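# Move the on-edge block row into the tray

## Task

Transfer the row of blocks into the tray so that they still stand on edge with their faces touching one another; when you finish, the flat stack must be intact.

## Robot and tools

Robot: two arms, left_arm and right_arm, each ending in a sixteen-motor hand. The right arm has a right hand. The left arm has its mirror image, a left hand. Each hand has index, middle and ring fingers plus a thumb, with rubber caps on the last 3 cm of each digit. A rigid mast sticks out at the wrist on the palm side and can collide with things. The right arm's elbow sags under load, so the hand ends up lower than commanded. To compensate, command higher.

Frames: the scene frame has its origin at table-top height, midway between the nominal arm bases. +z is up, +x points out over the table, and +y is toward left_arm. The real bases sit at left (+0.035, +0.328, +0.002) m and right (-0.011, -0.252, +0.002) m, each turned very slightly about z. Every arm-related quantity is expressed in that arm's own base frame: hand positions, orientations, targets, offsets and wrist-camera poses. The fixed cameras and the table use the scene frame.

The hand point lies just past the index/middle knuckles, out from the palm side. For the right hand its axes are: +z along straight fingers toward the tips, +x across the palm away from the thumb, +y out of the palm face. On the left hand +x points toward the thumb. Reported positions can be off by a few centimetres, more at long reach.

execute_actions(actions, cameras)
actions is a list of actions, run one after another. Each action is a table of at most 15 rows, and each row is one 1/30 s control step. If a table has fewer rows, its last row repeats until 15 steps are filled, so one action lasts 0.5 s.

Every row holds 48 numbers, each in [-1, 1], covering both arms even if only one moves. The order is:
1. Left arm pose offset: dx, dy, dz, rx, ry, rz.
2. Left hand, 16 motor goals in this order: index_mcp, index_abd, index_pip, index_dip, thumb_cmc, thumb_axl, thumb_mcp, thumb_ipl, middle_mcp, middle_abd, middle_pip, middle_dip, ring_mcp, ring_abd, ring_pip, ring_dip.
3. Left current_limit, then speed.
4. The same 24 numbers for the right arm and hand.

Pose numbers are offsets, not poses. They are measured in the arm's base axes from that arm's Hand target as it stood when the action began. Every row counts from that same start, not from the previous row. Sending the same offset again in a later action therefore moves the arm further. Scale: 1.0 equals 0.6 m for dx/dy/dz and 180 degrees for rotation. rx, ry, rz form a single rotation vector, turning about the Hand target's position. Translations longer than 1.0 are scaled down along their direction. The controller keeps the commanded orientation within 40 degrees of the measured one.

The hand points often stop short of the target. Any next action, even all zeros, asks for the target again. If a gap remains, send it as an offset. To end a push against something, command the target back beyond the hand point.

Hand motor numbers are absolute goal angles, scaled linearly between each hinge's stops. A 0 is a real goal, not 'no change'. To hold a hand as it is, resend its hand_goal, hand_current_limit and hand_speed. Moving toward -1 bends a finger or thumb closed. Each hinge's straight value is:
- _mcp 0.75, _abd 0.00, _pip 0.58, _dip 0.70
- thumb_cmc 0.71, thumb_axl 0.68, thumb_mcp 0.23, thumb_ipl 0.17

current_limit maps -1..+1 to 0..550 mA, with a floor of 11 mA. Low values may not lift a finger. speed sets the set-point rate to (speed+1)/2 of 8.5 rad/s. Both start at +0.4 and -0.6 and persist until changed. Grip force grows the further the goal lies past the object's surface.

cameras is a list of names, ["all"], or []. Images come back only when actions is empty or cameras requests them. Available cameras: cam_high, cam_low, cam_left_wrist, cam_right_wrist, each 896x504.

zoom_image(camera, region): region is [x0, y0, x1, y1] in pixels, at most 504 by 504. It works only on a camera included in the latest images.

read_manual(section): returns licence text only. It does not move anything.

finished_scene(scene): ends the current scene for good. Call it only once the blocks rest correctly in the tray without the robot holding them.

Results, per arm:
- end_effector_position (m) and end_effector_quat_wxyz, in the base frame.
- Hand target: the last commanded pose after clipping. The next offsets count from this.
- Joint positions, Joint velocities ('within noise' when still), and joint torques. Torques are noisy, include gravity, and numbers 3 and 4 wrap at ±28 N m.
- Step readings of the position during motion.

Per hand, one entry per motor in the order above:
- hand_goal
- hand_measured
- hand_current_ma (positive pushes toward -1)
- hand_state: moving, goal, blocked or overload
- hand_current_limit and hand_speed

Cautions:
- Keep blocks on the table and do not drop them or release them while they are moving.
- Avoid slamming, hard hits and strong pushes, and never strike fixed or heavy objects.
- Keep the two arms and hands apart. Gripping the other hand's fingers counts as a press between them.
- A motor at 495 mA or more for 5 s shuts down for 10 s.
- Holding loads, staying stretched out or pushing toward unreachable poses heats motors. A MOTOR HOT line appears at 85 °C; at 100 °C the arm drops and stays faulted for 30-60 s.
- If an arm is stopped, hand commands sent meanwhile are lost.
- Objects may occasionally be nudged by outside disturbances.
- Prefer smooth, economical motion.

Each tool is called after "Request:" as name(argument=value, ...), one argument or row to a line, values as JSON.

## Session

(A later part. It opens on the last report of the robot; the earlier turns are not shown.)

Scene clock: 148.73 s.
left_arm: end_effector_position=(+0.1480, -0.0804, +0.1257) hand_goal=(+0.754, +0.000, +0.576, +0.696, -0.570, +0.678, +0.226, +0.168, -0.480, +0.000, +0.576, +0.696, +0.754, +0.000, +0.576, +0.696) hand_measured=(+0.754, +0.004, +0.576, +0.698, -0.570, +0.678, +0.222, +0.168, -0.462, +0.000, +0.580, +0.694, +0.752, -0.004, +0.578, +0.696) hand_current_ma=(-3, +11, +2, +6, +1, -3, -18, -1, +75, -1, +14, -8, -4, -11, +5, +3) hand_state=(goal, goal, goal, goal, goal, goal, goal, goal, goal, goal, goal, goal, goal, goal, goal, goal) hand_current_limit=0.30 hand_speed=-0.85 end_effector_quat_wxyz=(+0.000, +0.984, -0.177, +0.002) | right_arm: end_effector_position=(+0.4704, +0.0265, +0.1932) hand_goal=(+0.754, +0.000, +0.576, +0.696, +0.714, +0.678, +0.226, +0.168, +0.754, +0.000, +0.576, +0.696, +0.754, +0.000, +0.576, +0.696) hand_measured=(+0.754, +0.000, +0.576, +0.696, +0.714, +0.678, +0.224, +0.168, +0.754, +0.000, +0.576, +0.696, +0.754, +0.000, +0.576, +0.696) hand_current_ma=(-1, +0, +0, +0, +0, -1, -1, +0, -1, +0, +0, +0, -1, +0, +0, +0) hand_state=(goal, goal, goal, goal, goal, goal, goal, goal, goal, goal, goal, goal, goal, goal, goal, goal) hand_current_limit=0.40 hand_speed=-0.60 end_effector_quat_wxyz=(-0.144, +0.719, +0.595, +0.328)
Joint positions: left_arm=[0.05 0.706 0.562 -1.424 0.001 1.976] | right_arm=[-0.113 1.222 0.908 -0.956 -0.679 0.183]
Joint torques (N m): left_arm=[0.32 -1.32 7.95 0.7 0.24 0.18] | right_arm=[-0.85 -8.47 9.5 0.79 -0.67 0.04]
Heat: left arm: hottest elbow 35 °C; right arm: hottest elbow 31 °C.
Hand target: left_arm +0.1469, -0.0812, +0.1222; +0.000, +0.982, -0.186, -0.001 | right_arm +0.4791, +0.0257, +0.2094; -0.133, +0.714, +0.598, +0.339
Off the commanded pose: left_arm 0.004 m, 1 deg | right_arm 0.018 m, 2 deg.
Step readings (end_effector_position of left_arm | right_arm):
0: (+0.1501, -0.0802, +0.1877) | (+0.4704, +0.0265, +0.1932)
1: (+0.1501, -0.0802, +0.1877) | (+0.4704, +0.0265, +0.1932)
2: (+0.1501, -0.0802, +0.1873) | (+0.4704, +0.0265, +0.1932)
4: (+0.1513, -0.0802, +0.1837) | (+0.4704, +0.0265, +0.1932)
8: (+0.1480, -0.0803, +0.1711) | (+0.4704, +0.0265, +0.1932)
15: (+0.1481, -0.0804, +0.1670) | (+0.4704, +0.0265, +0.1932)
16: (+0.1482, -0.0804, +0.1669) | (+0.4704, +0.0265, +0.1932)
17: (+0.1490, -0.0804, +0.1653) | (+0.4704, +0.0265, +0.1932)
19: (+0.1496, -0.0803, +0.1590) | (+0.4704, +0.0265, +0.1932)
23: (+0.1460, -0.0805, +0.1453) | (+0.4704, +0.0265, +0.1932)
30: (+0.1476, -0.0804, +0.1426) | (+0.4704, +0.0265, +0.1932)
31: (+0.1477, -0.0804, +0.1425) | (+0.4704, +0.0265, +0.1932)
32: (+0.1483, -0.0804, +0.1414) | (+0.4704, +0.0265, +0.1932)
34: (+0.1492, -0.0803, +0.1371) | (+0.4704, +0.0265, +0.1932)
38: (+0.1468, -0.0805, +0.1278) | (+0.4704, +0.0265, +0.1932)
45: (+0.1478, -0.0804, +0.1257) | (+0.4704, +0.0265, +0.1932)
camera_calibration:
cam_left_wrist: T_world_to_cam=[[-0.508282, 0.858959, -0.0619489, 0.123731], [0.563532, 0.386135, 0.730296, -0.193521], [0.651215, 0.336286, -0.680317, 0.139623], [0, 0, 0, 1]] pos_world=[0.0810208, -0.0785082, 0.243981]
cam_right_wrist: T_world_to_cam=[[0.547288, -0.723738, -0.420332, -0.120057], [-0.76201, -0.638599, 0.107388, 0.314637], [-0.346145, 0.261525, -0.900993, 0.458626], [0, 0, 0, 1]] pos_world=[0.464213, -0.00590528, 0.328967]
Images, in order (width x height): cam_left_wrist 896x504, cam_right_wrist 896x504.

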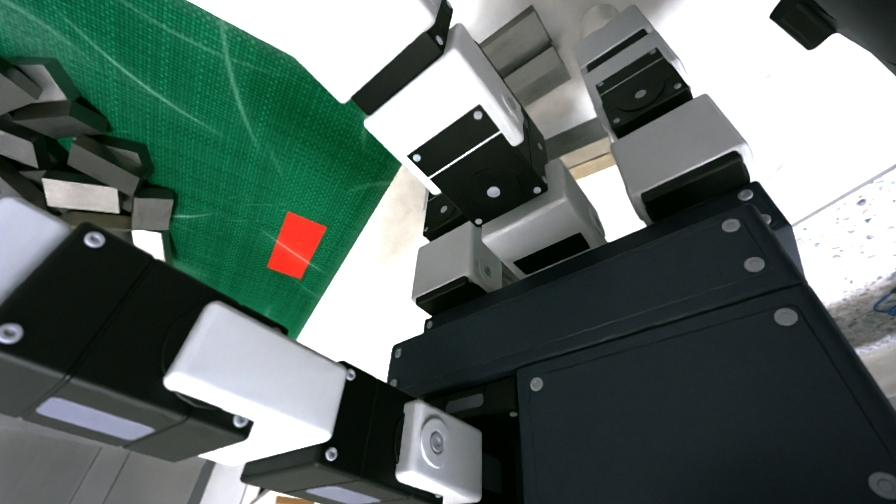

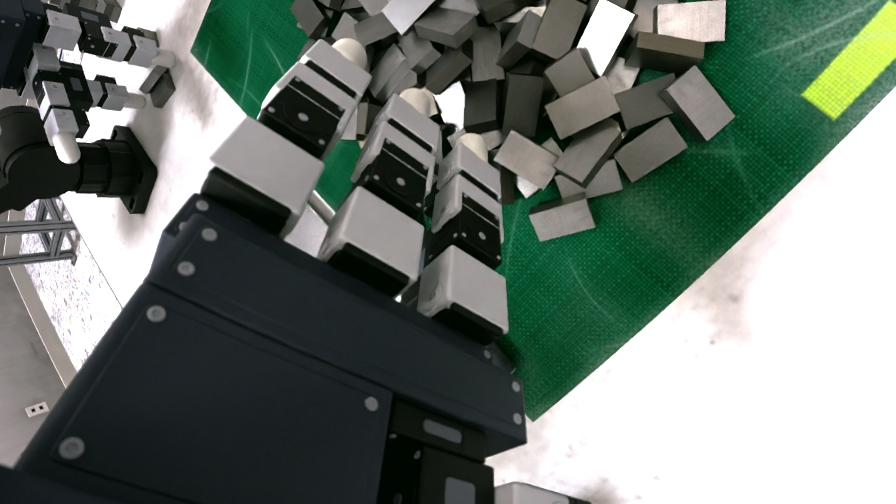

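Request:
execute_actions(
  actions=[
    [[0,0,0,0,0,0,0.754,-0.22,0.576,0.696,-0.57,0.678,0.226,0.168,-0.48,0,0.576,0.696,0.754,0.22,0.576,0.696,-0.1,-0.94,0,0,0,0,0,0,0.754,0,0.576,0.696,0.714,0.678,0.226,0.168,0.754,0,0.576,0.696,0.754,0,0.576,0.696,0.4,-0.6]],
    [[0,0,0,0,0,0,0.754,-0.22,0.576,0.696,-0.57,0.678,0.226,0.168,-0.48,0,0.576,0.696,0.754,0.22,0.576,0.696,-0.1,-0.94,0,0,0,0,0,0,0.754,0,0.576,0.696,0.714,0.678,0.226,0.168,0.754,0,0.576,0.696,0.754,0,0.576,0.696,0.4,-0.6]],
  ],
  cameras=["cam_left_wrist","cam_low"],
)

Request:
zoom_image(
  camera="cam_left_wrist",
  region=[440, 0, 660, 150],
)

Request:
zoom_image(
  camera="cam_low",
  region=[500, 230, 580, 275],
)

Scene clock: 150.60 s.
left_arm: end_effector_position=(+0.1481, -0.0804, +0.1256) hand_goal=(+0.754, -0.220, +0.576, +0.696, -0.570, +0.678, +0.226, +0.168, -0.480, +0.000, +0.576, +0.696, +0.754, +0.220, +0.576, +0.696) hand_measured=(+0.754, -0.146, +0.576, +0.698, -0.570, +0.678, +0.222, +0.168, -0.462, +0.000, +0.580, +0.694, +0.752, +0.148, +0.578, +0.696) hand_current_ma=(-3, +248, +2, +6, +1, -3, -18, -1, +75, -1, +14, -8, -4, -247, +5, +3) hand_state=(goal, blocked, goal, goal, goal, goal, goal, goal, goal, goal, goal, goal, goal, blocked, goal, goal) hand_current_limit=-0.10 hand_speed=-0.94 end_effector_quat_wxyz=(+0.000, +0.984, -0.177, +0.002) | right_arm: end_effector_position=(+0.4704, +0.0265, +0.1932) hand_goal=(+0.754, +0.000, +0.576, +0.696, +0.714, +0.678, +0.226, +0.168, +0.754, +0.000, +0.576, +0.696, +0.754, +0.000, +0.576, +0.696) hand_measured=(+0.754, +0.000, +0.576, +0.696, +0.714, +0.678, +0.224, +0.168, +0.754, +0.000, +0.576, +0.696, +0.754, +0.000, +0.576, +0.696) hand_current_ma=(-1, +0, +0, +0, +0, -1, -1, +0, -1, +0, +0, +0, -1, +0, +0, +0) hand_state=(goal, goal, goal, goal, goal, goal, goal, goal, goal, goal, goal, goal, goal, goal, goal, goal) hand_current_limit=0.40 hand_speed=-0.60 end_effector_quat_wxyz=(-0.144, +0.719, +0.595, +0.328)
Joint positions: left_arm=[0.05 0.706 0.562 -1.423 0.001 1.976] | right_arm=[-0.113 1.222 0.908 -0.956 -0.679 0.183]
Joint torques (N m): left_arm=[0.26 -1.67 7.83 0.76 0.22 0.15] | right_arm=[-0.85 -8.41 9.5 0.77 -0.67 0.05]
Heat: left arm: hottest elbow 35 °C; right arm: hottest elbow 31 °C.
Hand target: left_arm +0.1469, -0.0812, +0.1222; +0.000, +0.982, -0.186, -0.001 | right_arm +0.4791, +0.0257, +0.2094; -0.133, +0.714, +0.598, +0.339
Off the commanded pose: left_arm 0.004 m, 1 deg | right_arm 0.018 m, 2 deg.
Step readings (end_effector_position of left_arm | right_arm):
0: (+0.1480, -0.0804, +0.1257) | (+0.4704, +0.0265, +0.1932)
1: (+0.1480, -0.0804, +0.1257) | (+0.4704, +0.0265, +0.1932)
2: (+0.1480, -0.0804, +0.1257) | (+0.4704, +0.0265, +0.1932)
4: (+0.1480, -0.0804, +0.1257) | (+0.4704, +0.0265, +0.1932)
8: (+0.1480, -0.0804, +0.1257) | (+0.4704, +0.0265, +0.1932)
15: (+0.1480, -0.0804, +0.1257) | (+0.4704, +0.0265, +0.1932)
16: (+0.1480, -0.0804, +0.1257) | (+0.4704, +0.0265, +0.1932)
17: (+0.1480, -0.0804, +0.1257) | (+0.4704, +0.0265, +0.1932)
19: (+0.1480, -0.0804, +0.1257) | (+0.4704, +0.0265, +0.1932)
23: (+0.1481, -0.0804, +0.1256) | (+0.4704, +0.0265, +0.1932)
30: (+0.1481, -0.0804, +0.1256) | (+0.4704, +0.0265, +0.1932)
camera_calibration:
cam_left_wrist: T_world_to_cam=[[-0.508248, 0.858964, -0.0621674, 0.123782], [0.563209, 0.386124, 0.730551, -0.193559], [0.651521, 0.336288, -0.680023, 0.139527], [0, 0, 0, 1]] pos_world=[0.0810213, -0.0785082, 0.243981]
Images, in order (width x height): cam_low 896x504, cam_left_wrist 896x504.

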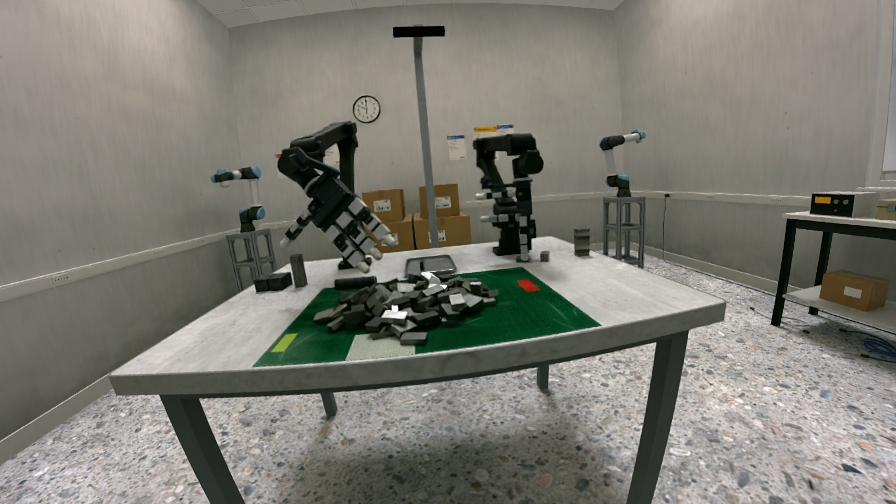

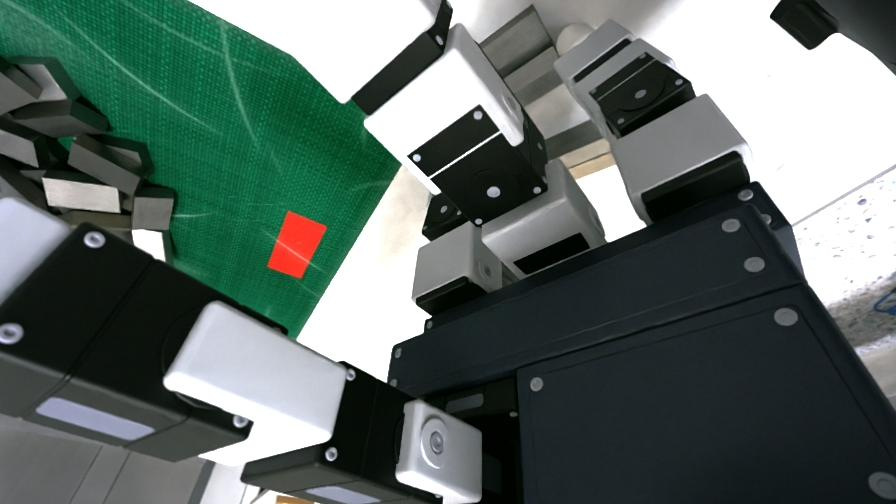

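Scaled by 2.291.

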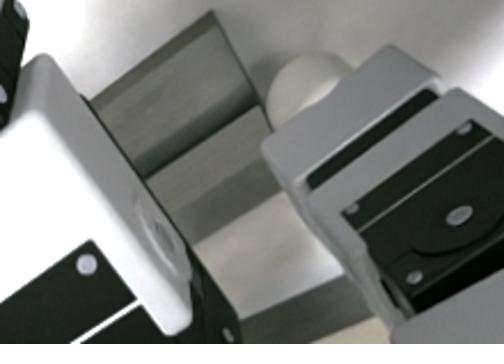

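Scaled by 6.300.

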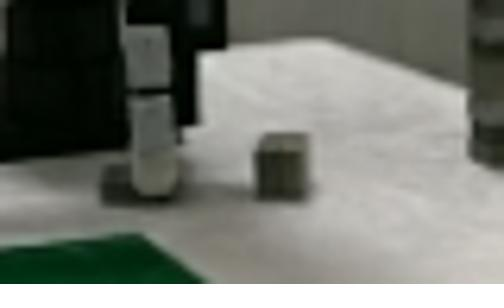

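Request:
execute_actions(
  actions=[
    [[0.0285,0.0014,0.0326,0.0009,-0.0175,0,0.754,-0.22,0.576,0.696,-0.57,0.678,0.226,0.168,-0.48,0,0.576,0.696,0.754,0.22,0.576,0.696,-0.1,-0.94,0,0,0,0,0,0,0.754,0,0.576,0.696,0.714,0.678,0.226,0.168,0.754,0,0.576,0.696,0.754,0,0.576,0.696,0.4,-0.6]],
    [[0.0032,0.0082,0.004,0,0,0,0.754,-0.22,0.576,0.696,-0.57,0.678,0.226,0.168,-0.48,0,0.576,0.696,0.754,0.22,0.576,0.696,-0.1,-0.94,0,0,0,0,0,0,0.754,0,0.576,0.696,0.714,0.678,0.226,0.168,0.754,0,0.576,0.696,0.754,0,0.576,0.696,0.4,-0.6]],
  ],
  cameras=["cam_left_wrist"],
)

Request:
zoom_image(
  camera="cam_left_wrist",
  region=[440, 0, 660, 150],
)

Scene clock: 152.43 s.
left_arm: end_effector_position=(+0.1486, -0.0784, +0.1267) hand_goal=(+0.754, -0.220, +0.576, +0.696, -0.570, +0.678, +0.226, +0.168, -0.480, +0.000, +0.576, +0.696, +0.754, +0.220, +0.576, +0.696) hand_measured=(+0.752, -0.148, +0.576, +0.698, -0.570, +0.678, +0.222, +0.168, -0.462, +0.000, +0.580, +0.694, +0.750, +0.148, +0.574, +0.696) hand_current_ma=(-6, +248, +2, +6, +1, -3, -18, -1, +75, -1, +14, -8, -18, -247, -5, +2) hand_state=(goal, blocked, goal, goal, goal, goal, goal, goal, goal, goal, goal, goal, goal, blocked, goal, goal) hand_current_limit=-0.10 hand_speed=-0.94 end_effector_quat_wxyz=(+0.000, +0.983, -0.184, +0.001) | right_arm: end_effector_position=(+0.4704, +0.0265, +0.1932) hand_goal=(+0.754, +0.000, +0.576, +0.696, +0.714, +0.678, +0.226, +0.168, +0.754, +0.000, +0.576, +0.696, +0.754, +0.000, +0.576, +0.696) hand_measured=(+0.754, +0.000, +0.576, +0.696, +0.714, +0.678, +0.224, +0.168, +0.754, +0.000, +0.576, +0.696, +0.754, +0.000, +0.576, +0.696) hand_current_ma=(-1, +0, +0, +0, +0, -1, -1, +0, -1, +0, +0, +0, -1, +0, +0, +0) hand_state=(goal, goal, goal, goal, goal, goal, goal, goal, goal, goal, goal, goal, goal, goal, goal, goal) hand_current_limit=0.40 hand_speed=-0.60 end_effector_quat_wxyz=(-0.144, +0.719, +0.595, +0.328)
Joint positions: left_arm=[0.061 0.714 0.568 -1.423 0.001 2.002] | right_arm=[-0.113 1.222 0.908 -0.956 -0.679 0.183]
Joint torques (N m): left_arm=[1.26 -1.73 12.07 0.72 0.27 0.16] | right_arm=[-0.85 -8.29 9.5 0.79 -0.67 0.05]
Heat: left arm: hottest elbow 35 °C; right arm: hottest elbow 31 °C.
Hand target: left_arm +0.1659, -0.0755, +0.1441; -0.006, +0.982, -0.186, +0.026 | right_arm +0.4791, +0.0257, +0.2094; -0.133, +0.714, +0.598, +0.339
Off the commanded pose: left_arm 0.025 m, 3 deg | right_arm 0.018 m, 2 deg.
Step readings (end_effector_position of left_arm | right_arm):
0: (+0.1481, -0.0804, +0.1256) | (+0.4704, +0.0265, +0.1932)
1: (+0.1481, -0.0804, +0.1256) | (+0.4704, +0.0265, +0.1932)
2: (+0.1481, -0.0804, +0.1256) | (+0.4704, +0.0265, +0.1932)
4: (+0.1482, -0.0804, +0.1256) | (+0.4704, +0.0265, +0.1932)
8: (+0.1482, -0.0804, +0.1256) | (+0.4704, +0.0265, +0.1932)
15: (+0.1482, -0.0804, +0.1256) | (+0.4704, +0.0265, +0.1932)
16: (+0.1482, -0.0804, +0.1256) | (+0.4704, +0.0265, +0.1932)
17: (+0.1482, -0.0804, +0.1257) | (+0.4704, +0.0265, +0.1932)
19: (+0.1481, -0.0802, +0.1259) | (+0.4704, +0.0265, +0.1932)
23: (+0.1486, -0.0792, +0.1263) | (+0.4704, +0.0265, +0.1932)
30: (+0.1487, -0.0784, +0.1267) | (+0.4704, +0.0265, +0.1932)
camera_calibration:
cam_left_wrist: T_world_to_cam=[[-0.496243, 0.866055, -0.0607583, 0.120912], [0.570272, 0.37793, 0.729355, -0.19695], [0.654623, 0.327289, -0.681433, 0.138219], [0, 0, 0, 1]] pos_world=[0.0818352, -0.0755209, 0.245179]
Images, in order (width x height): cam_left_wrist 896x504.

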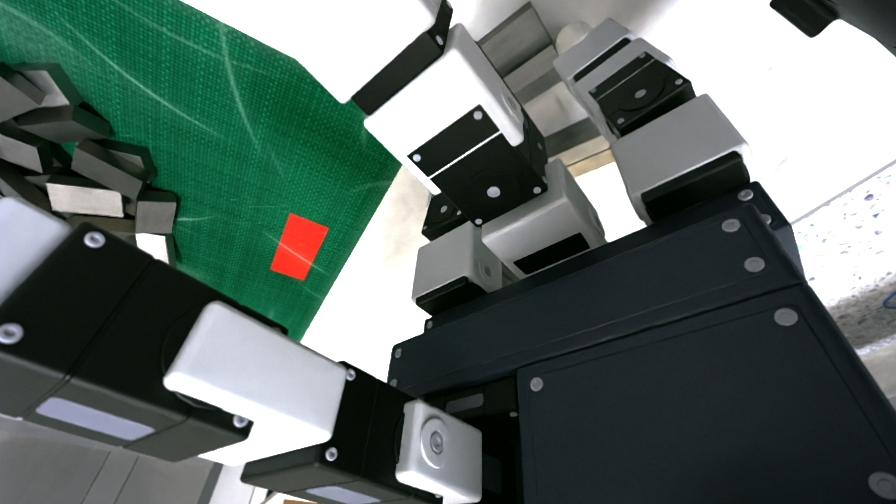

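Scaled by 2.291.

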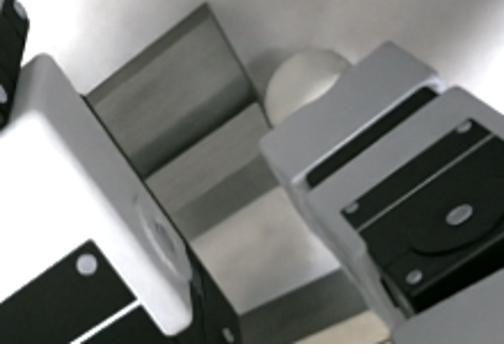

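Request:
execute_actions(
  actions=[
    [[0.0032,0.0082,0.002,0,0,0,0.754,-0.22,0.576,0.696,-0.57,0.678,0.226,0.168,-0.48,0,0.576,0.696,0.754,0.22,0.576,0.696,-0.1,-0.94,0,0,0,0,0,0,0.754,0,0.576,0.696,0.714,0.678,0.226,0.168,0.754,0,0.576,0.696,0.754,0,0.576,0.696,0.4,-0.6]],
    [[0.0032,0.0082,0.001,0,0,0,0.754,-0.22,0.576,0.696,-0.57,0.678,0.226,0.168,-0.48,0,0.576,0.696,0.754,0.22,0.576,0.696,-0.1,-0.94,0,0,0,0,0,0,0.754,0,0.576,0.696,0.714,0.678,0.226,0.168,0.754,0,0.576,0.696,0.754,0,0.576,0.696,0.4,-0.6]],
  ],
  cameras=["cam_left_wrist","cam_low"],
)

Request:
zoom_image(
  camera="cam_left_wrist",
  region=[440, 0, 660, 150],
)

Request:
zoom_image(
  camera="cam_low",
  region=[500, 230, 580, 275],
)

Scene clock: 154.07 s.
left_arm: end_effector_position=(+0.1526, -0.0692, +0.1294) hand_goal=(+0.754, -0.220, +0.576, +0.696, -0.570, +0.678, +0.226, +0.168, -0.480, +0.000, +0.576, +0.696, +0.754, +0.220, +0.576, +0.696) hand_measured=(+0.752, -0.148, +0.576, +0.698, -0.570, +0.678, +0.222, +0.168, -0.462, +0.000, +0.580, +0.694, +0.748, +0.148, +0.572, +0.696) hand_current_ma=(-11, +248, +0, +4, +1, -3, -18, -1, +75, -1, +14, -8, -28, -247, -11, -2) hand_state=(goal, blocked, goal, goal, goal, goal, goal, goal, goal, goal, goal, goal, goal, blocked, goal, goal) hand_current_limit=-0.10 hand_speed=-0.94 end_effector_quat_wxyz=(+0.001, +0.983, -0.183, +0.001) | right_arm: end_effector_position=(+0.4704, +0.0265, +0.1932) hand_goal=(+0.754, +0.000, +0.576, +0.696, +0.714, +0.678, +0.226, +0.168, +0.754, +0.000, +0.576, +0.696, +0.754, +0.000, +0.576, +0.696) hand_measured=(+0.754, +0.000, +0.576, +0.696, +0.714, +0.678, +0.224, +0.168, +0.754, +0.000, +0.576, +0.696, +0.754, +0.000, +0.576, +0.696) hand_current_ma=(-1, +0, +0, +0, +0, -1, -1, +0, -1, +0, +0, +0, -1, +0, +0, +0) hand_state=(goal, goal, goal, goal, goal, goal, goal, goal, goal, goal, goal, goal, goal, goal, goal, goal) hand_current_limit=0.40 hand_speed=-0.60 end_effector_quat_wxyz=(-0.144, +0.719, +0.595, +0.328)
Joint positions: left_arm=[0.117 0.73 0.58 -1.419 0.002 2.057] | right_arm=[-0.113 1.222 0.908 -0.956 -0.679 0.183]
Joint torques (N m): left_arm=[1.49 -1.9 12.08 0.83 0.33 0.18] | right_arm=[-0.85 -8.41 9.5 0.83 -0.67 0.04]
Heat: left arm: hottest elbow 35 °C; right arm: hottest elbow 31 °C.
Hand target: left_arm +0.1698, -0.0656, +0.1460; -0.007, +0.982, -0.186, +0.026 | right_arm +0.4791, +0.0257, +0.2094; -0.133, +0.714, +0.598, +0.339
Off the commanded pose: left_arm 0.024 m, 3 deg | right_arm 0.018 m, 2 deg.
Step readings (end_effector_position of left_arm | right_arm):
0: (+0.1485, -0.0784, +0.1267) | (+0.4704, +0.0265, +0.1932)
1: (+0.1485, -0.0784, +0.1267) | (+0.4704, +0.0265, +0.1932)
2: (+0.1486, -0.0781, +0.1268) | (+0.4704, +0.0265, +0.1932)
4: (+0.1492, -0.0769, +0.1272) | (+0.4704, +0.0265, +0.1932)
8: (+0.1508, -0.0745, +0.1284) | (+0.4704, +0.0265, +0.1932)
15: (+0.1509, -0.0737, +0.1286) | (+0.4704, +0.0265, +0.1932)
16: (+0.1508, -0.0737, +0.1286) | (+0.4704, +0.0265, +0.1932)
17: (+0.1508, -0.0734, +0.1286) | (+0.4704, +0.0265, +0.1932)
19: (+0.1513, -0.0724, +0.1288) | (+0.4704, +0.0265, +0.1932)
23: (+0.1527, -0.0700, +0.1293) | (+0.4704, +0.0265, +0.1932)
30: (+0.1528, -0.0693, +0.1294) | (+0.4704, +0.0265, +0.1932)
camera_calibration:
cam_left_wrist: T_world_to_cam=[[-0.496779, 0.865619, -0.0625589, 0.115366], [0.569038, 0.3793, 0.729608, -0.204394], [0.655291, 0.326856, -0.680998, 0.134266], [0, 0, 0, 1]] pos_world=[0.085636, -0.0662218, 0.247779]
Images, in order (width x height): cam_low 896x504, cam_left_wrist 896x504.

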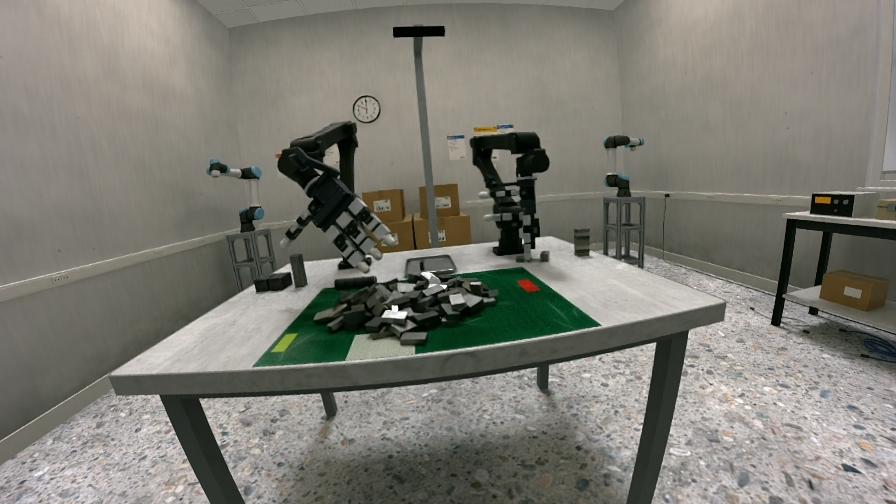

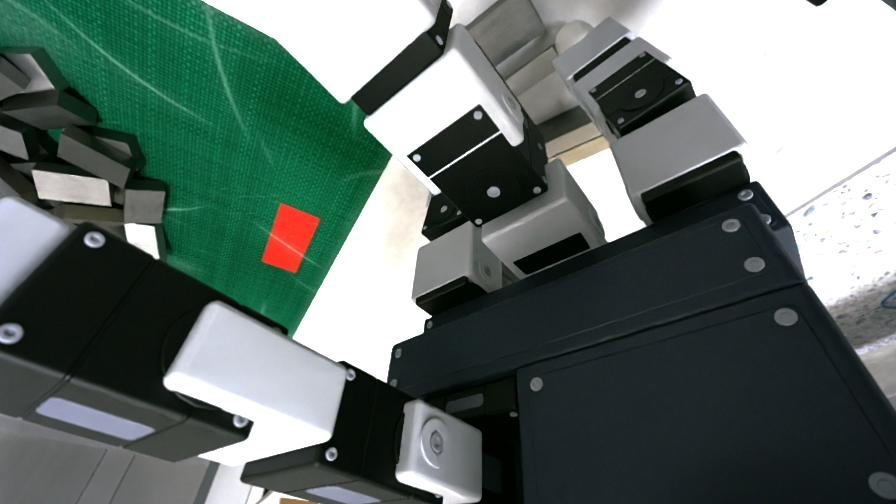

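Scaled by 2.291.

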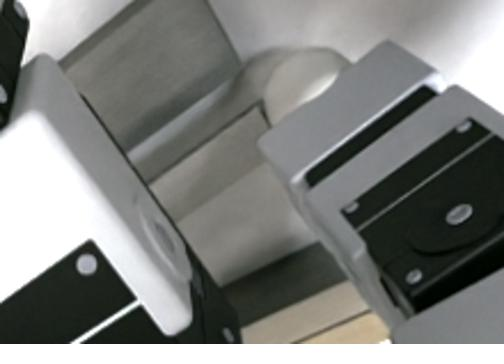

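Scaled by 6.300.

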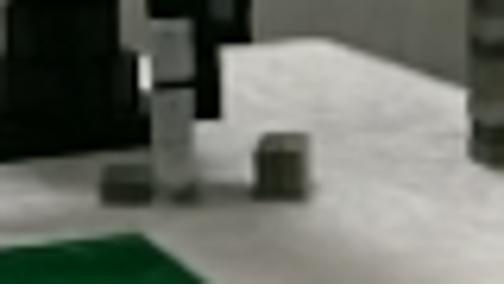

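Request:
execute_actions(
  actions=[
    [[-0.014,-0.0008,-0.0196,-0.0006,0.0085,0,0.754,-0.22,0.576,0.696,-0.57,0.678,0.226,0.168,-0.48,0,0.576,0.696,0.754,0.22,0.576,0.696,-0.1,-0.94,0,0,0,0,0,0,0.754,0,0.576,0.696,0.714,0.678,0.226,0.168,0.754,0,0.576,0.696,0.754,0,0.576,0.696,0.4,-0.6]],
    [[-0.014,-0.0008,-0.0196,-0.0006,0.0085,0,0.754,-0.22,0.576,0.696,-0.57,0.678,0.226,0.168,-0.48,0,0.576,0.696,0.754,0.22,0.576,0.696,-0.1,-0.94,0,0,0,0,0,0,0.754,0,0.576,0.696,0.714,0.678,0.226,0.168,0.754,0,0.576,0.696,0.754,0,0.576,0.696,0.4,-0.6]],
  ],
  cameras=["cam_left_wrist","cam_low","cam_right_wrist"],
)

Request:
zoom_image(
  camera="cam_left_wrist",
  region=[440, 0, 660, 150],
)

Request:
zoom_image(
  camera="cam_right_wrist",
  region=[60, 0, 200, 120],
)

Scene clock: 155.73 s.
left_arm: end_effector_position=(+0.1531, -0.0677, +0.1286) hand_goal=(+0.754, -0.220, +0.576, +0.696, -0.570, +0.678, +0.226, +0.168, -0.480, +0.000, +0.576, +0.696, +0.754, +0.220, +0.576, +0.696) hand_measured=(+0.752, -0.148, +0.576, +0.698, -0.570, +0.678, +0.222, +0.168, -0.462, +0.000, +0.580, +0.694, +0.748, +0.148, +0.572, +0.696) hand_current_ma=(-6, +247, +0, +4, +1, -3, -18, -1, +75, -1, +14, -8, -28, -247, -11, -2) hand_state=(goal, blocked, goal, goal, goal, goal, goal, goal, goal, goal, goal, goal, goal, blocked, goal, goal) hand_current_limit=-0.10 hand_speed=-0.94 end_effector_quat_wxyz=(-0.001, +0.983, -0.184, +0.002) | right_arm: end_effector_position=(+0.4704, +0.0265, +0.1932) hand_goal=(+0.754, +0.000, +0.576, +0.696, +0.714, +0.678, +0.226, +0.168, +0.754, +0.000, +0.576, +0.696, +0.754, +0.000, +0.576, +0.696) hand_measured=(+0.754, +0.000, +0.576, +0.696, +0.714, +0.678, +0.224, +0.168, +0.754, +0.000, +0.576, +0.696, +0.754, +0.000, +0.576, +0.696) hand_current_ma=(-1, +0, +0, +0, +0, -1, -1, +0, -1, +0, +0, +0, -1, +0, +0, +0) hand_state=(goal, goal, goal, goal, goal, goal, goal, goal, goal, goal, goal, goal, goal, goal, goal, goal) hand_current_limit=0.40 hand_speed=-0.60 end_effector_quat_wxyz=(-0.144, +0.719, +0.595, +0.328)
Joint positions: left_arm=[0.124 0.73 0.579 -1.414 0 2.064] | right_arm=[-0.113 1.222 0.908 -0.956 -0.679 0.183]
Joint torques (N m): left_arm=[1.44 -2.02 7.24 1.09 0.32 0.17] | right_arm=[-0.85 -8.47 9.51 0.8 -0.67 0.05]
Heat: left arm: hottest elbow 35 °C; right arm: hottest elbow 31 °C.
Hand target: left_arm +0.1529, -0.0666, +0.1224; +0.000, +0.982, -0.186, +0.000 | right_arm +0.4791, +0.0257, +0.2094; -0.133, +0.714, +0.598, +0.339
Off the commanded pose: left_arm 0.006 m, 0 deg | right_arm 0.018 m, 2 deg.
Step readings (end_effector_position of left_arm | right_arm):
0: (+0.1526, -0.0692, +0.1294) | (+0.4704, +0.0265, +0.1932)
1: (+0.1526, -0.0692, +0.1294) | (+0.4704, +0.0265, +0.1932)
2: (+0.1525, -0.0691, +0.1294) | (+0.4704, +0.0265, +0.1932)
4: (+0.1527, -0.0689, +0.1294) | (+0.4704, +0.0265, +0.1932)
8: (+0.1526, -0.0687, +0.1294) | (+0.4704, +0.0265, +0.1932)
15: (+0.1526, -0.0686, +0.1294) | (+0.4704, +0.0265, +0.1932)
16: (+0.1526, -0.0686, +0.1294) | (+0.4704, +0.0265, +0.1932)
17: (+0.1526, -0.0686, +0.1294) | (+0.4704, +0.0265, +0.1932)
19: (+0.1528, -0.0684, +0.1293) | (+0.4704, +0.0265, +0.1932)
23: (+0.1530, -0.0680, +0.1289) | (+0.4704, +0.0265, +0.1932)
30: (+0.1531, -0.0677, +0.1286) | (+0.4704, +0.0265, +0.1932)
camera_calibration:
cam_left_wrist: T_world_to_cam=[[-0.495999, 0.866148, -0.06142, 0.114106], [0.567574, 0.376926, 0.731974, -0.204983], [0.657149, 0.328198, -0.678558, 0.13239], [0, 0, 0, 1]] pos_world=[0.0859397, -0.0650193, 0.246885]
cam_right_wrist: T_world_to_cam=[[0.547288, -0.723738, -0.420332, -0.120057], [-0.76201, -0.638599, 0.107388, 0.314637], [-0.346145, 0.261525, -0.900993, 0.458626], [0, 0, 0, 1]] pos_world=[0.464213, -0.00590528, 0.328967]
Images, in order (width x height): cam_low 896x504, cam_left_wrist 896x504, cam_right_wrist 896x504.

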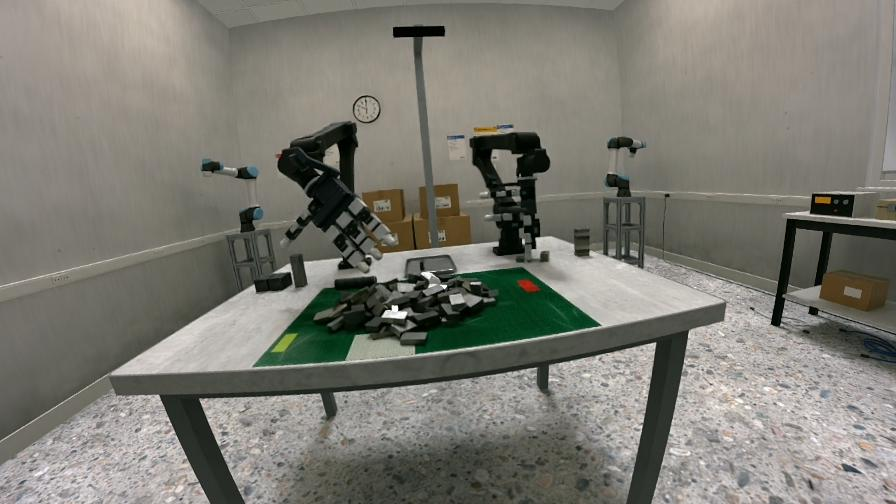

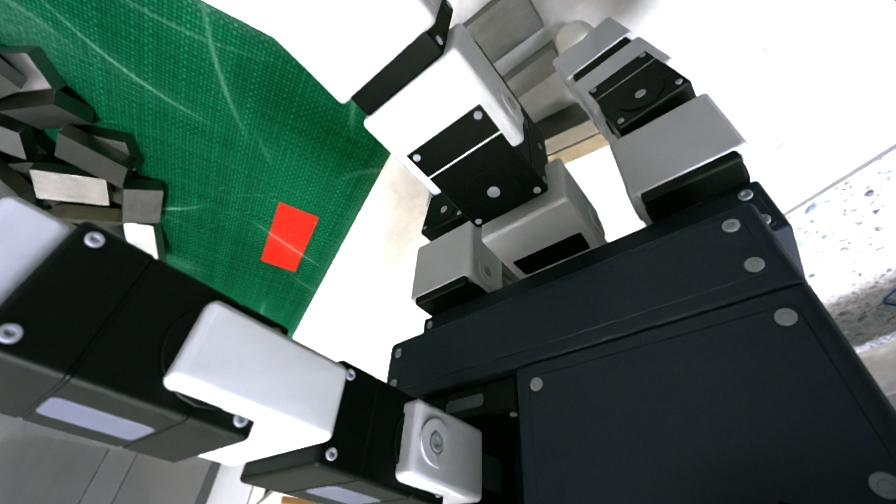

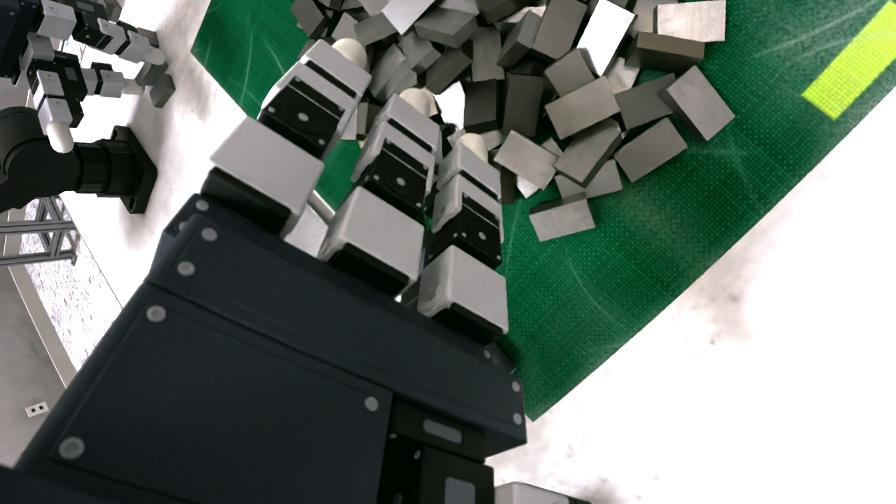

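Scaled by 2.291.

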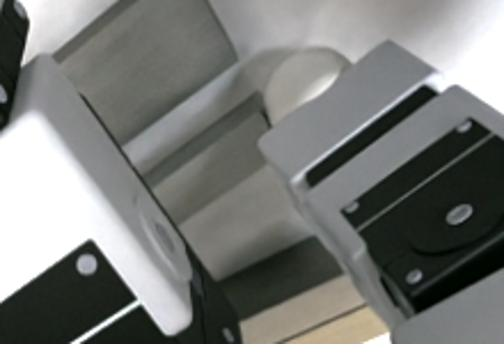

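Scaled by 3.600.

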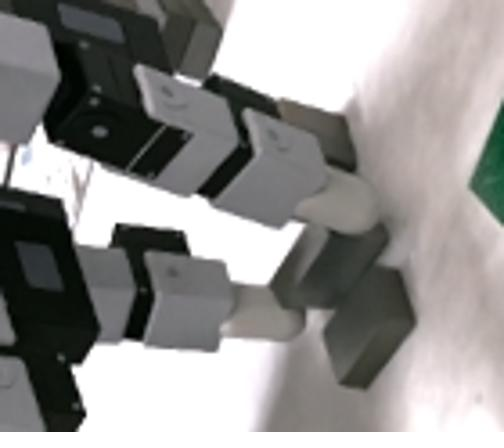

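Request:
execute_actions(
  actions=[
    [[0,0.002,-0.012,0,0,0,0.754,-0.22,0.576,0.696,-0.57,0.678,0.226,0.168,-0.48,0,0.576,0.696,0.754,0.22,0.576,0.696,-0.1,-0.94,0,0,0,0,0,0,0.754,0,0.576,0.696,0.714,0.678,0.226,0.168,0.754,0,0.576,0.696,0.754,0,0.576,0.696,0.4,-0.6]],
  ],
  cameras=["cam_left_wrist"],
)

Request:
zoom_image(
  camera="cam_left_wrist",
  region=[480, 0, 620, 110],
)

Scene clock: 156.60 s.
left_arm: end_effector_position=(+0.1535, -0.0654, +0.1238) hand_goal=(+0.754, -0.220, +0.576, +0.696, -0.570, +0.678, +0.226, +0.168, -0.480, +0.000, +0.576, +0.696, +0.754, +0.220, +0.576, +0.696) hand_measured=(+0.758, -0.150, +0.578, +0.698, -0.570, +0.678, +0.222, +0.168, -0.462, +0.000, +0.580, +0.694, +0.754, +0.148, +0.576, +0.696) hand_current_ma=(+12, +248, +8, +4, +1, -3, -18, -1, +75, -1, +14, -8, -3, -247, -1, -1) hand_state=(goal, blocked, goal, goal, goal, goal, goal, goal, goal, goal, goal, goal, goal, blocked, goal, goal) hand_current_limit=-0.10 hand_speed=-0.94 end_effector_quat_wxyz=(-0.004, +0.983, -0.184, +0.004) | right_arm: end_effector_position=(+0.4704, +0.0265, +0.1932) hand_goal=(+0.754, +0.000, +0.576, +0.696, +0.714, +0.678, +0.226, +0.168, +0.754, +0.000, +0.576, +0.696, +0.754, +0.000, +0.576, +0.696) hand_measured=(+0.754, +0.000, +0.576, +0.696, +0.714, +0.678, +0.224, +0.168, +0.754, +0.000, +0.576, +0.696, +0.754, +0.000, +0.576, +0.696) hand_current_ma=(-1, +0, +0, +0, +0, -1, -1, +0, -1, +0, +0, +0, -1, +0, +0, +0) hand_state=(goal, goal, goal, goal, goal, goal, goal, goal, goal, goal, goal, goal, goal, goal, goal, goal) hand_current_limit=0.40 hand_speed=-0.60 end_effector_quat_wxyz=(-0.144, +0.719, +0.595, +0.328)
Joint positions: left_arm=[0.132 0.731 0.568 -1.398 -0.006 2.072] | right_arm=[-0.113 1.222 0.908 -0.956 -0.679 0.183]
Joint torques (N m): left_arm=[1.38 -1.61 6.79 1.28 0.56 0.17] | right_arm=[-0.85 -8.41 9.5 0.8 -0.67 0.04]
Heat: left arm: hottest elbow 35 °C; right arm: hottest elbow 31 °C.
Hand target: left_arm +0.1529, -0.0654, +0.1153; +0.000, +0.982, -0.186, +0.000 | right_arm +0.4791, +0.0257, +0.2094; -0.133, +0.714, +0.598, +0.339
Off the commanded pose: left_arm 0.009 m, 1 deg | right_arm 0.018 m, 2 deg.
Step readings (end_effector_position of left_arm | right_arm):
0: (+0.1531, -0.0677, +0.1286) | (+0.4704, +0.0265, +0.1932)
1: (+0.1532, -0.0677, +0.1286) | (+0.4704, +0.0265, +0.1932)
2: (+0.1532, -0.0675, +0.1283) | (+0.4704, +0.0265, +0.1932)
4: (+0.1534, -0.0664, +0.1266) | (+0.4704, +0.0265, +0.1932)
8: (+0.1538, -0.0654, +0.1245) | (+0.4704, +0.0265, +0.1932)
15: (+0.1537, -0.0654, +0.1239) | (+0.4704, +0.0265, +0.1932)
camera_calibration:
cam_left_wrist: T_world_to_cam=[[-0.495761, 0.86651, -0.0581589, 0.111568], [0.564758, 0.372543, 0.736383, -0.202911], [0.65975, 0.332224, -0.674061, 0.127416], [0, 0, 0, 1]] pos_world=[0.0858444, -0.0634121, 0.241795]
Images, in order (width x height): cam_left_wrist 896x504.

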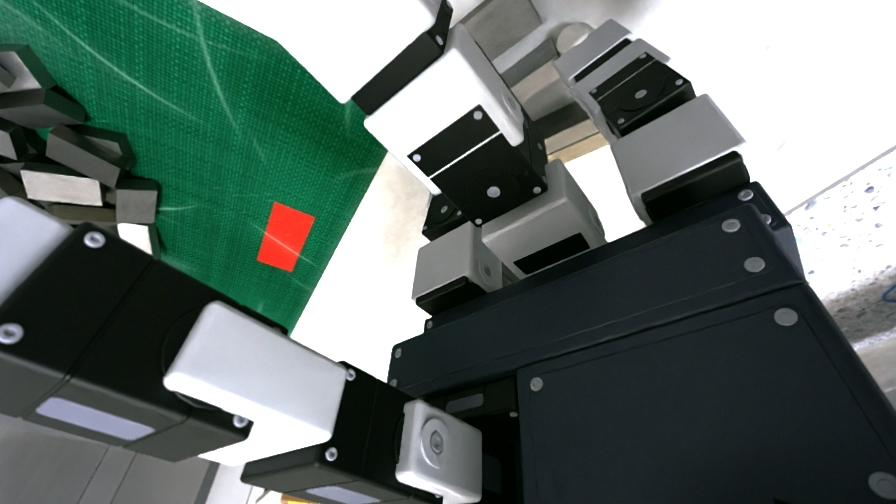

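Scaled by 3.600.

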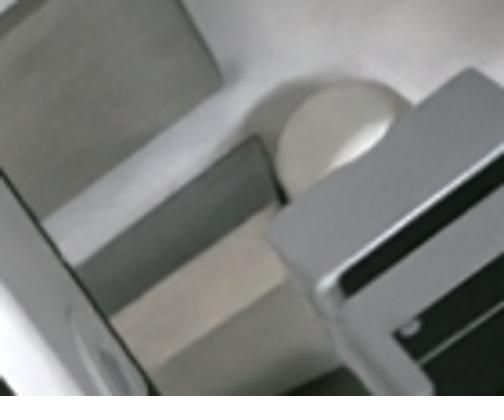

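Request:
execute_actions(
  actions=[
    [[0.0311,0.0041,0.0355,0.0025,-0.0189,0,0.754,-0.24,0.576,0.696,-0.57,0.678,0.226,0.168,-0.48,0,0.576,0.696,0.754,0.24,0.576,0.696,0.3,-0.94,0,0,0,0,0,0,0.754,0,0.576,0.696,0.714,0.678,0.226,0.168,0.754,0,0.576,0.696,0.754,0,0.576,0.696,0.4,-0.6]],
    [[0.0045,0.001,0.01,0.0007,-0.0035,0,0.754,-0.24,0.576,0.696,-0.57,0.678,0.226,0.168,-0.48,0,0.576,0.696,0.754,0.24,0.576,0.696,0.3,-0.94,0,0,0,0,0,0,0.754,0,0.576,0.696,0.714,0.678,0.226,0.168,0.754,0,0.576,0.696,0.754,0,0.576,0.696,0.4,-0.6]],
    [[0,0,0.035,0,0,0,0.754,-0.24,0.576,0.696,-0.57,0.678,0.226,0.168,-0.48,0,0.576,0.696,0.754,0.24,0.576,0.696,0.3,-0.94,0,0,0,0,0,0,0.754,0,0.576,0.696,0.714,0.678,0.226,0.168,0.754,0,0.576,0.696,0.754,0,0.576,0.696,0.4,-0.6]],
  ],
  cameras=["cam_left_wrist","cam_right_wrist"],
)

Request:
zoom_image(
  camera="cam_left_wrist",
  region=[440, 0, 660, 150],
)

Request:
zoom_image(
  camera="cam_right_wrist",
  region=[60, 0, 200, 120],
)

Scene clock: 159.07 s.
left_arm: end_effector_position=(+0.1632, -0.0648, +0.1451) hand_goal=(+0.754, -0.240, +0.576, +0.696, -0.570, +0.678, +0.226, +0.168, -0.480, +0.000, +0.576, +0.696, +0.754, +0.240, +0.576, +0.696) hand_measured=(+0.756, -0.156, +0.578, +0.698, -0.570, +0.678, +0.222, +0.168, -0.462, +0.000, +0.580, +0.694, +0.752, +0.148, +0.576, +0.696) hand_current_ma=(+7, +335, +8, +4, +1, -3, -18, -1, +75, -1, +14, -8, -8, -357, -1, -1) hand_state=(goal, blocked, goal, goal, goal, goal, goal, goal, goal, goal, goal, goal, goal, blocked, goal, goal) hand_current_limit=0.30 hand_speed=-0.94 end_effector_quat_wxyz=(-0.006, +0.983, -0.184, +0.017) | right_arm: end_effector_position=(+0.4704, +0.0265, +0.1932) hand_goal=(+0.754, +0.000, +0.576, +0.696, +0.714, +0.678, +0.226, +0.168, +0.754, +0.000, +0.576, +0.696, +0.754, +0.000, +0.576, +0.696) hand_measured=(+0.754, +0.000, +0.576, +0.696, +0.714, +0.678, +0.224, +0.168, +0.754, +0.000, +0.576, +0.696, +0.754, +0.000, +0.576, +0.696) hand_current_ma=(-1, +0, +0, +0, +0, -1, -1, +0, -1, +0, +0, +0, -1, +0, +0, +0) hand_state=(goal, goal, goal, goal, goal, goal, goal, goal, goal, goal, goal, goal, goal, goal, goal, goal) hand_current_limit=0.40 hand_speed=-0.60 end_effector_quat_wxyz=(-0.144, +0.719, +0.595, +0.328)
Joint positions: left_arm=[0.132 0.733 0.625 -1.428 -0.001 2.073] | right_arm=[-0.113 1.222 0.908 -0.956 -0.679 0.183]
Joint torques (N m): left_arm=[1.32 -2.78 12.11 -0.05 0.35 0.11] | right_arm=[-0.85 -8.41 9.51 0.8 -0.67 0.04]
Heat: left arm: hottest elbow 35 °C; right arm: hottest elbow 31 °C.
Hand target: left_arm +0.1744, -0.0623, +0.1636; -0.011, +0.982, -0.186, +0.034 | right_arm +0.4791, +0.0257, +0.2094; -0.133, +0.714, +0.598, +0.339
Off the commanded pose: left_arm 0.022 m, 2 deg | right_arm 0.018 m, 2 deg.
Step readings (end_effector_position of left_arm | right_arm):
0: (+0.1536, -0.0654, +0.1238) | (+0.4704, +0.0265, +0.1932)
1: (+0.1536, -0.0654, +0.1238) | (+0.4704, +0.0265, +0.1932)
2: (+0.1536, -0.0654, +0.1238) | (+0.4704, +0.0265, +0.1932)
4: (+0.1536, -0.0654, +0.1238) | (+0.4704, +0.0265, +0.1932)
8: (+0.1537, -0.0653, +0.1239) | (+0.4704, +0.0265, +0.1932)
15: (+0.1538, -0.0653, +0.1240) | (+0.4704, +0.0265, +0.1932)
16: (+0.1539, -0.0653, +0.1241) | (+0.4704, +0.0265, +0.1932)
17: (+0.1539, -0.0653, +0.1241) | (+0.4704, +0.0265, +0.1932)
19: (+0.1541, -0.0653, +0.1244) | (+0.4704, +0.0265, +0.1932)
23: (+0.1549, -0.0653, +0.1248) | (+0.4704, +0.0265, +0.1932)
30: (+0.1550, -0.0654, +0.1249) | (+0.4704, +0.0265, +0.1932)
31: (+0.1551, -0.0654, +0.1250) | (+0.4704, +0.0265, +0.1932)
32: (+0.1556, -0.0654, +0.1256) | (+0.4704, +0.0265, +0.1932)
34: (+0.1573, -0.0655, +0.1297) | (+0.4704, +0.0265, +0.1932)
38: (+0.1627, -0.0649, +0.1409) | (+0.4704, +0.0265, +0.1932)
45: (+0.1636, -0.0648, +0.1451) | (+0.4704, +0.0265, +0.1932)
camera_calibration:
cam_left_wrist: T_world_to_cam=[[-0.493398, 0.866844, -0.0716923, 0.118775], [0.545811, 0.372734, 0.75044, -0.223258], [0.677236, 0.331135, -0.657039, 0.129768], [0, 0, 0, 1]] pos_world=[0.0925762, -0.0627138, 0.261319]
cam_right_wrist: T_world_to_cam=[[0.547288, -0.723738, -0.420332, -0.120057], [-0.76201, -0.638599, 0.107388, 0.314637], [-0.346145, 0.261525, -0.900993, 0.458626], [0, 0, 0, 1]] pos_world=[0.464213, -0.00590528, 0.328967]
Images, in order (width x height): cam_left_wrist 896x504, cam_right_wrist 896x504.

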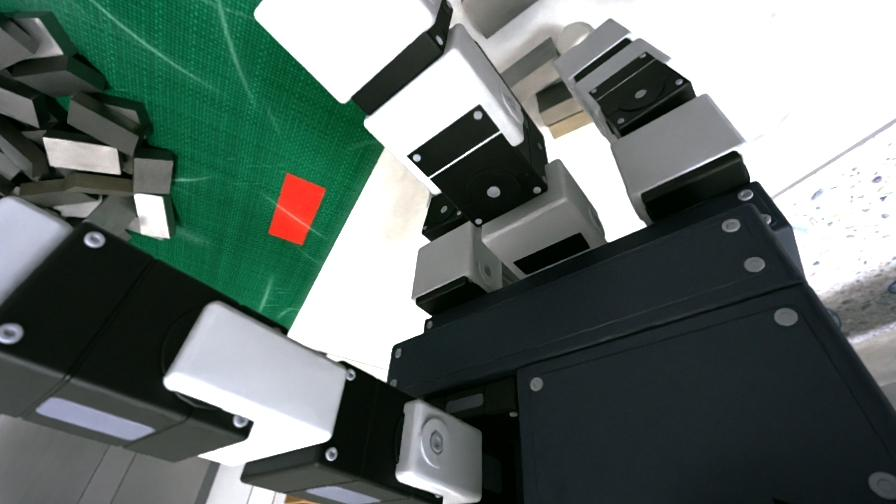

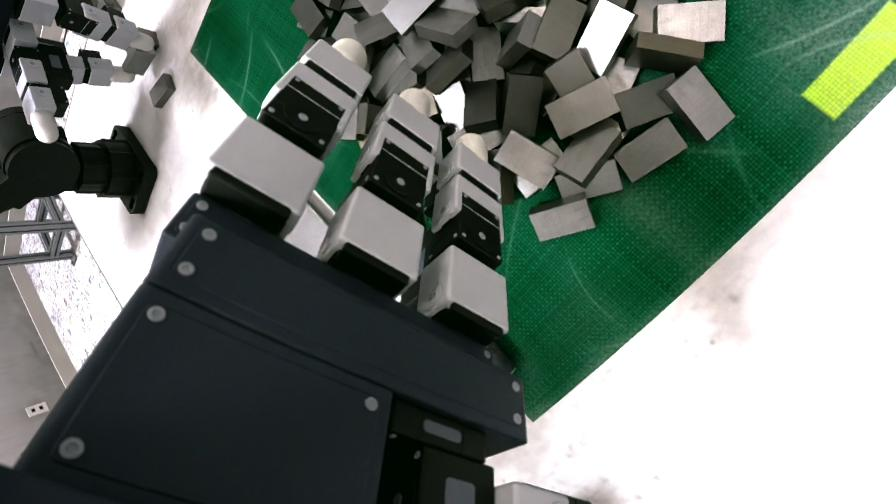

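Scaled by 2.291.

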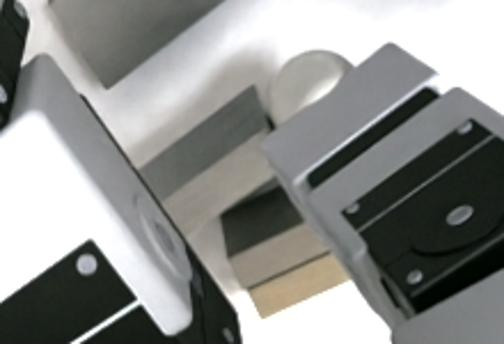

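Scaled by 3.600.

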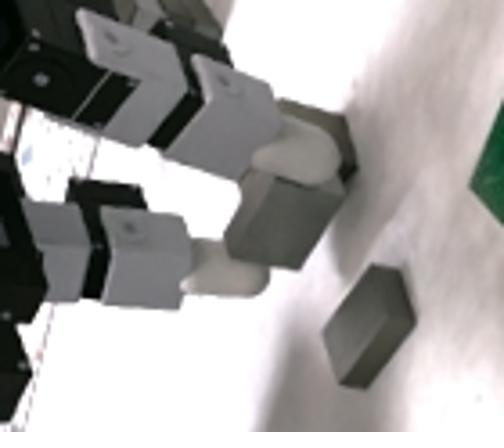

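Request:
execute_actions(
  actions=[
    [[0.021,-0.1295,0.0333,0,0,0.0286,0.754,-0.24,0.576,0.696,-0.57,0.678,0.226,0.168,-0.48,0,0.576,0.696,0.754,0.24,0.576,0.696,0.3,-0.94,0,0,0,0,0,0,0.754,0,0.576,0.696,0.714,0.678,0.226,0.168,0.754,0,0.576,0.696,0.754,0,0.576,0.696,0.4,-0.6]],
    [[-0.009,-0.15,0.005,0,0,0.0286,0.754,-0.24,0.576,0.696,-0.57,0.678,0.226,0.168,-0.48,0,0.576,0.696,0.754,0.24,0.576,0.696,0.3,-0.94,0,0,0,0,0,0,0.754,0,0.576,0.696,0.714,0.678,0.226,0.168,0.754,0,0.576,0.696,0.754,0,0.576,0.696,0.4,-0.6]],
    [[-0.0527,-0.14,0,0,0,0.0286,0.754,-0.24,0.576,0.696,-0.57,0.678,0.226,0.168,-0.48,0,0.576,0.696,0.754,0.24,0.576,0.696,0.3,-0.94,0,0,0,0,0,0,0.754,0,0.576,0.696,0.714,0.678,0.226,0.168,0.754,0,0.576,0.696,0.754,0,0.576,0.696,0.4,-0.6]],
    [[-0.0267,-0.0833,0,-0.0053,0.01,0.0286,0.754,-0.24,0.576,0.696,-0.57,0.678,0.226,0.168,-0.48,0,0.576,0.696,0.754,0.24,0.576,0.696,0.3,-0.94,0,0,0,0,0,0,0.754,0,0.576,0.696,0.714,0.678,0.226,0.168,0.754,0,0.576,0.696,0.754,0,0.576,0.696,0.4,-0.6]],
    [[-0.0225,-0.0608,-0.0283,-0.0053,0.01,0,0.754,-0.24,0.576,0.696,-0.57,0.678,0.226,0.168,-0.48,0,0.576,0.696,0.754,0.24,0.576,0.696,0.3,-0.94,0,0,0,0,0,0,0.754,0,0.576,0.696,0.714,0.678,0.226,0.168,0.754,0,0.576,0.696,0.754,0,0.576,0.696,0.4,-0.6]],
  ],
  cameras=["cam_left_wrist"],
)

Request:
zoom_image(
  camera="cam_left_wrist",
  region=[440, 0, 660, 150],
)

Scene clock: 162.40 s.
left_arm: end_effector_position=(+0.1134, -0.3799, +0.1495) hand_goal=(+0.754, -0.240, +0.576, +0.696, -0.570, +0.678, +0.226, +0.168, -0.480, +0.000, +0.576, +0.696, +0.754, +0.240, +0.576, +0.696) hand_measured=(+0.752, -0.156, +0.576, +0.698, -0.570, +0.678, +0.222, +0.168, -0.462, +0.000, +0.580, +0.694, +0.752, +0.148, +0.576, +0.696) hand_current_ma=(-5, +335, +2, +4, +0, -3, -18, -1, +75, +0, +14, -8, -10, -357, -2, -1) hand_state=(goal, blocked, goal, goal, goal, goal, goal, goal, goal, goal, goal, goal, goal, blocked, goal, goal) hand_current_limit=0.30 hand_speed=-0.94 end_effector_quat_wxyz=(-0.024, +1.000, -0.013, -0.008) | right_arm: end_effector_position=(+0.4704, +0.0265, +0.1932) hand_goal=(+0.754, +0.000, +0.576, +0.696, +0.714, +0.678, +0.226, +0.168, +0.754, +0.000, +0.576, +0.696, +0.754, +0.000, +0.576, +0.696) hand_measured=(+0.754, +0.000, +0.576, +0.696, +0.714, +0.678, +0.224, +0.168, +0.754, +0.000, +0.576, +0.696, +0.754, +0.000, +0.576, +0.696) hand_current_ma=(-1, +0, +0, +0, +0, -1, -1, +0, -1, +0, +0, +0, -1, +0, +0, +0) hand_state=(goal, goal, goal, goal, goal, goal, goal, goal, goal, goal, goal, goal, goal, goal, goal, goal) hand_current_limit=0.40 hand_speed=-0.60 end_effector_quat_wxyz=(-0.144, +0.719, +0.595, +0.328)
Joint positions: left_arm=[-1.263 1.219 0.932 -1.334 0.001 0.335] | right_arm=[-0.113 1.222 0.908 -0.956 -0.679 0.183]
Joint torques (N m): left_arm=[0.73 -9.47 12.04 0.87 0.05 -0.11] | right_arm=[-0.85 -8.47 9.51 0.79 -0.67 0.04]
Heat: left arm: hottest elbow 35 °C; right arm: hottest elbow 31 °C.
Hand target: left_arm +0.1204, -0.4005, +0.1696; +0.001, +1.000, -0.008, +0.001 | right_arm +0.4791, +0.0257, +0.2094; -0.133, +0.714, +0.598, +0.339
Off the commanded pose: left_arm 0.030 m, 3 deg | right_arm 0.018 m, 2 deg.
Step readings (end_effector_position of left_arm | right_arm):
0: (+0.1631, -0.0648, +0.1451) | (+0.4704, +0.0265, +0.1932)
1: (+0.1632, -0.0653, +0.1453) | (+0.4704, +0.0265, +0.1932)
2: (+0.1633, -0.0682, +0.1461) | (+0.4704, +0.0265, +0.1932)
4: (+0.1613, -0.0844, +0.1504) | (+0.4704, +0.0265, +0.1932)
8: (+0.1568, -0.1168, +0.1599) | (+0.4704, +0.0265, +0.1932)
15: (+0.1676, -0.1325, +0.1663) | (+0.4704, +0.0265, +0.1932)
16: (+0.1687, -0.1341, +0.1662) | (+0.4704, +0.0265, +0.1932)
17: (+0.1692, -0.1382, +0.1664) | (+0.4704, +0.0265, +0.1932)
19: (+0.1632, -0.1578, +0.1680) | (+0.4704, +0.0265, +0.1932)
23: (+0.1471, -0.1940, +0.1693) | (+0.4704, +0.0265, +0.1932)
30: (+0.1590, -0.2139, +0.1670) | (+0.4704, +0.0265, +0.1932)
31: (+0.1601, -0.2156, +0.1669) | (+0.4704, +0.0265, +0.1932)
32: (+0.1600, -0.2195, +0.1672) | (+0.4704, +0.0265, +0.1932)
34: (+0.1495, -0.2384, +0.1687) | (+0.4704, +0.0265, +0.1932)
38: (+0.1243, -0.2767, +0.1703) | (+0.4704, +0.0265, +0.1932)
45: (+0.1342, -0.2950, +0.1664) | (+0.4704, +0.0265, +0.1932)
46: (+0.1354, -0.2961, +0.1664) | (+0.4704, +0.0265, +0.1932)
47: (+0.1360, -0.2983, +0.1664) | (+0.4704, +0.0265, +0.1932)
49: (+0.1307, -0.3097, +0.1671) | (+0.4704, +0.0265, +0.1932)
53: (+0.1187, -0.3367, +0.1682) | (+0.4704, +0.0265, +0.1932)
60: (+0.1239, -0.3451, +0.1665) | (+0.4704, +0.0265, +0.1932)
61: (+0.1245, -0.3453, +0.1666) | (+0.4704, +0.0265, +0.1932)
62: (+0.1242, -0.3468, +0.1664) | (+0.4704, +0.0265, +0.1932)
64: (+0.1218, -0.3552, +0.1646) | (+0.4704, +0.0265, +0.1932)
68: (+0.1137, -0.3744, +0.1552) | (+0.4704, +0.0265, +0.1932)
75: (+0.1125, -0.3792, +0.1483) | (+0.4704, +0.0265, +0.1932)
camera_calibration:
cam_left_wrist: T_world_to_cam=[[-0.759239, 0.650617, -0.0159023, 0.307259], [0.42315, 0.512065, 0.747485, -0.0146176], [0.49447, 0.560791, -0.664088, 0.379812], [0, 0, 0, 1]] pos_world=[0.0516631, -0.405418, 0.268041]
Images, in order (width x height): cam_left_wrist 896x504.

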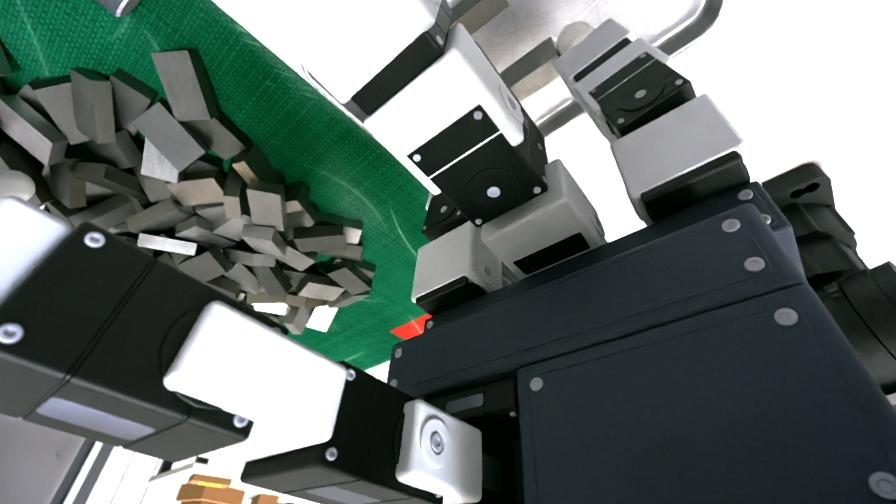

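Scaled by 2.291.

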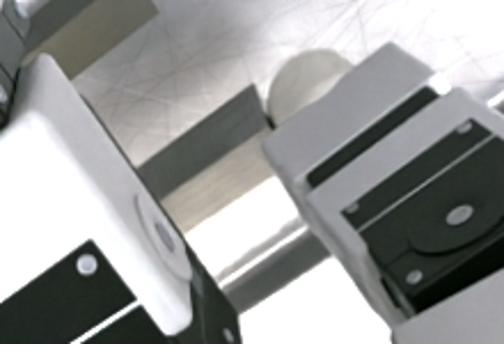

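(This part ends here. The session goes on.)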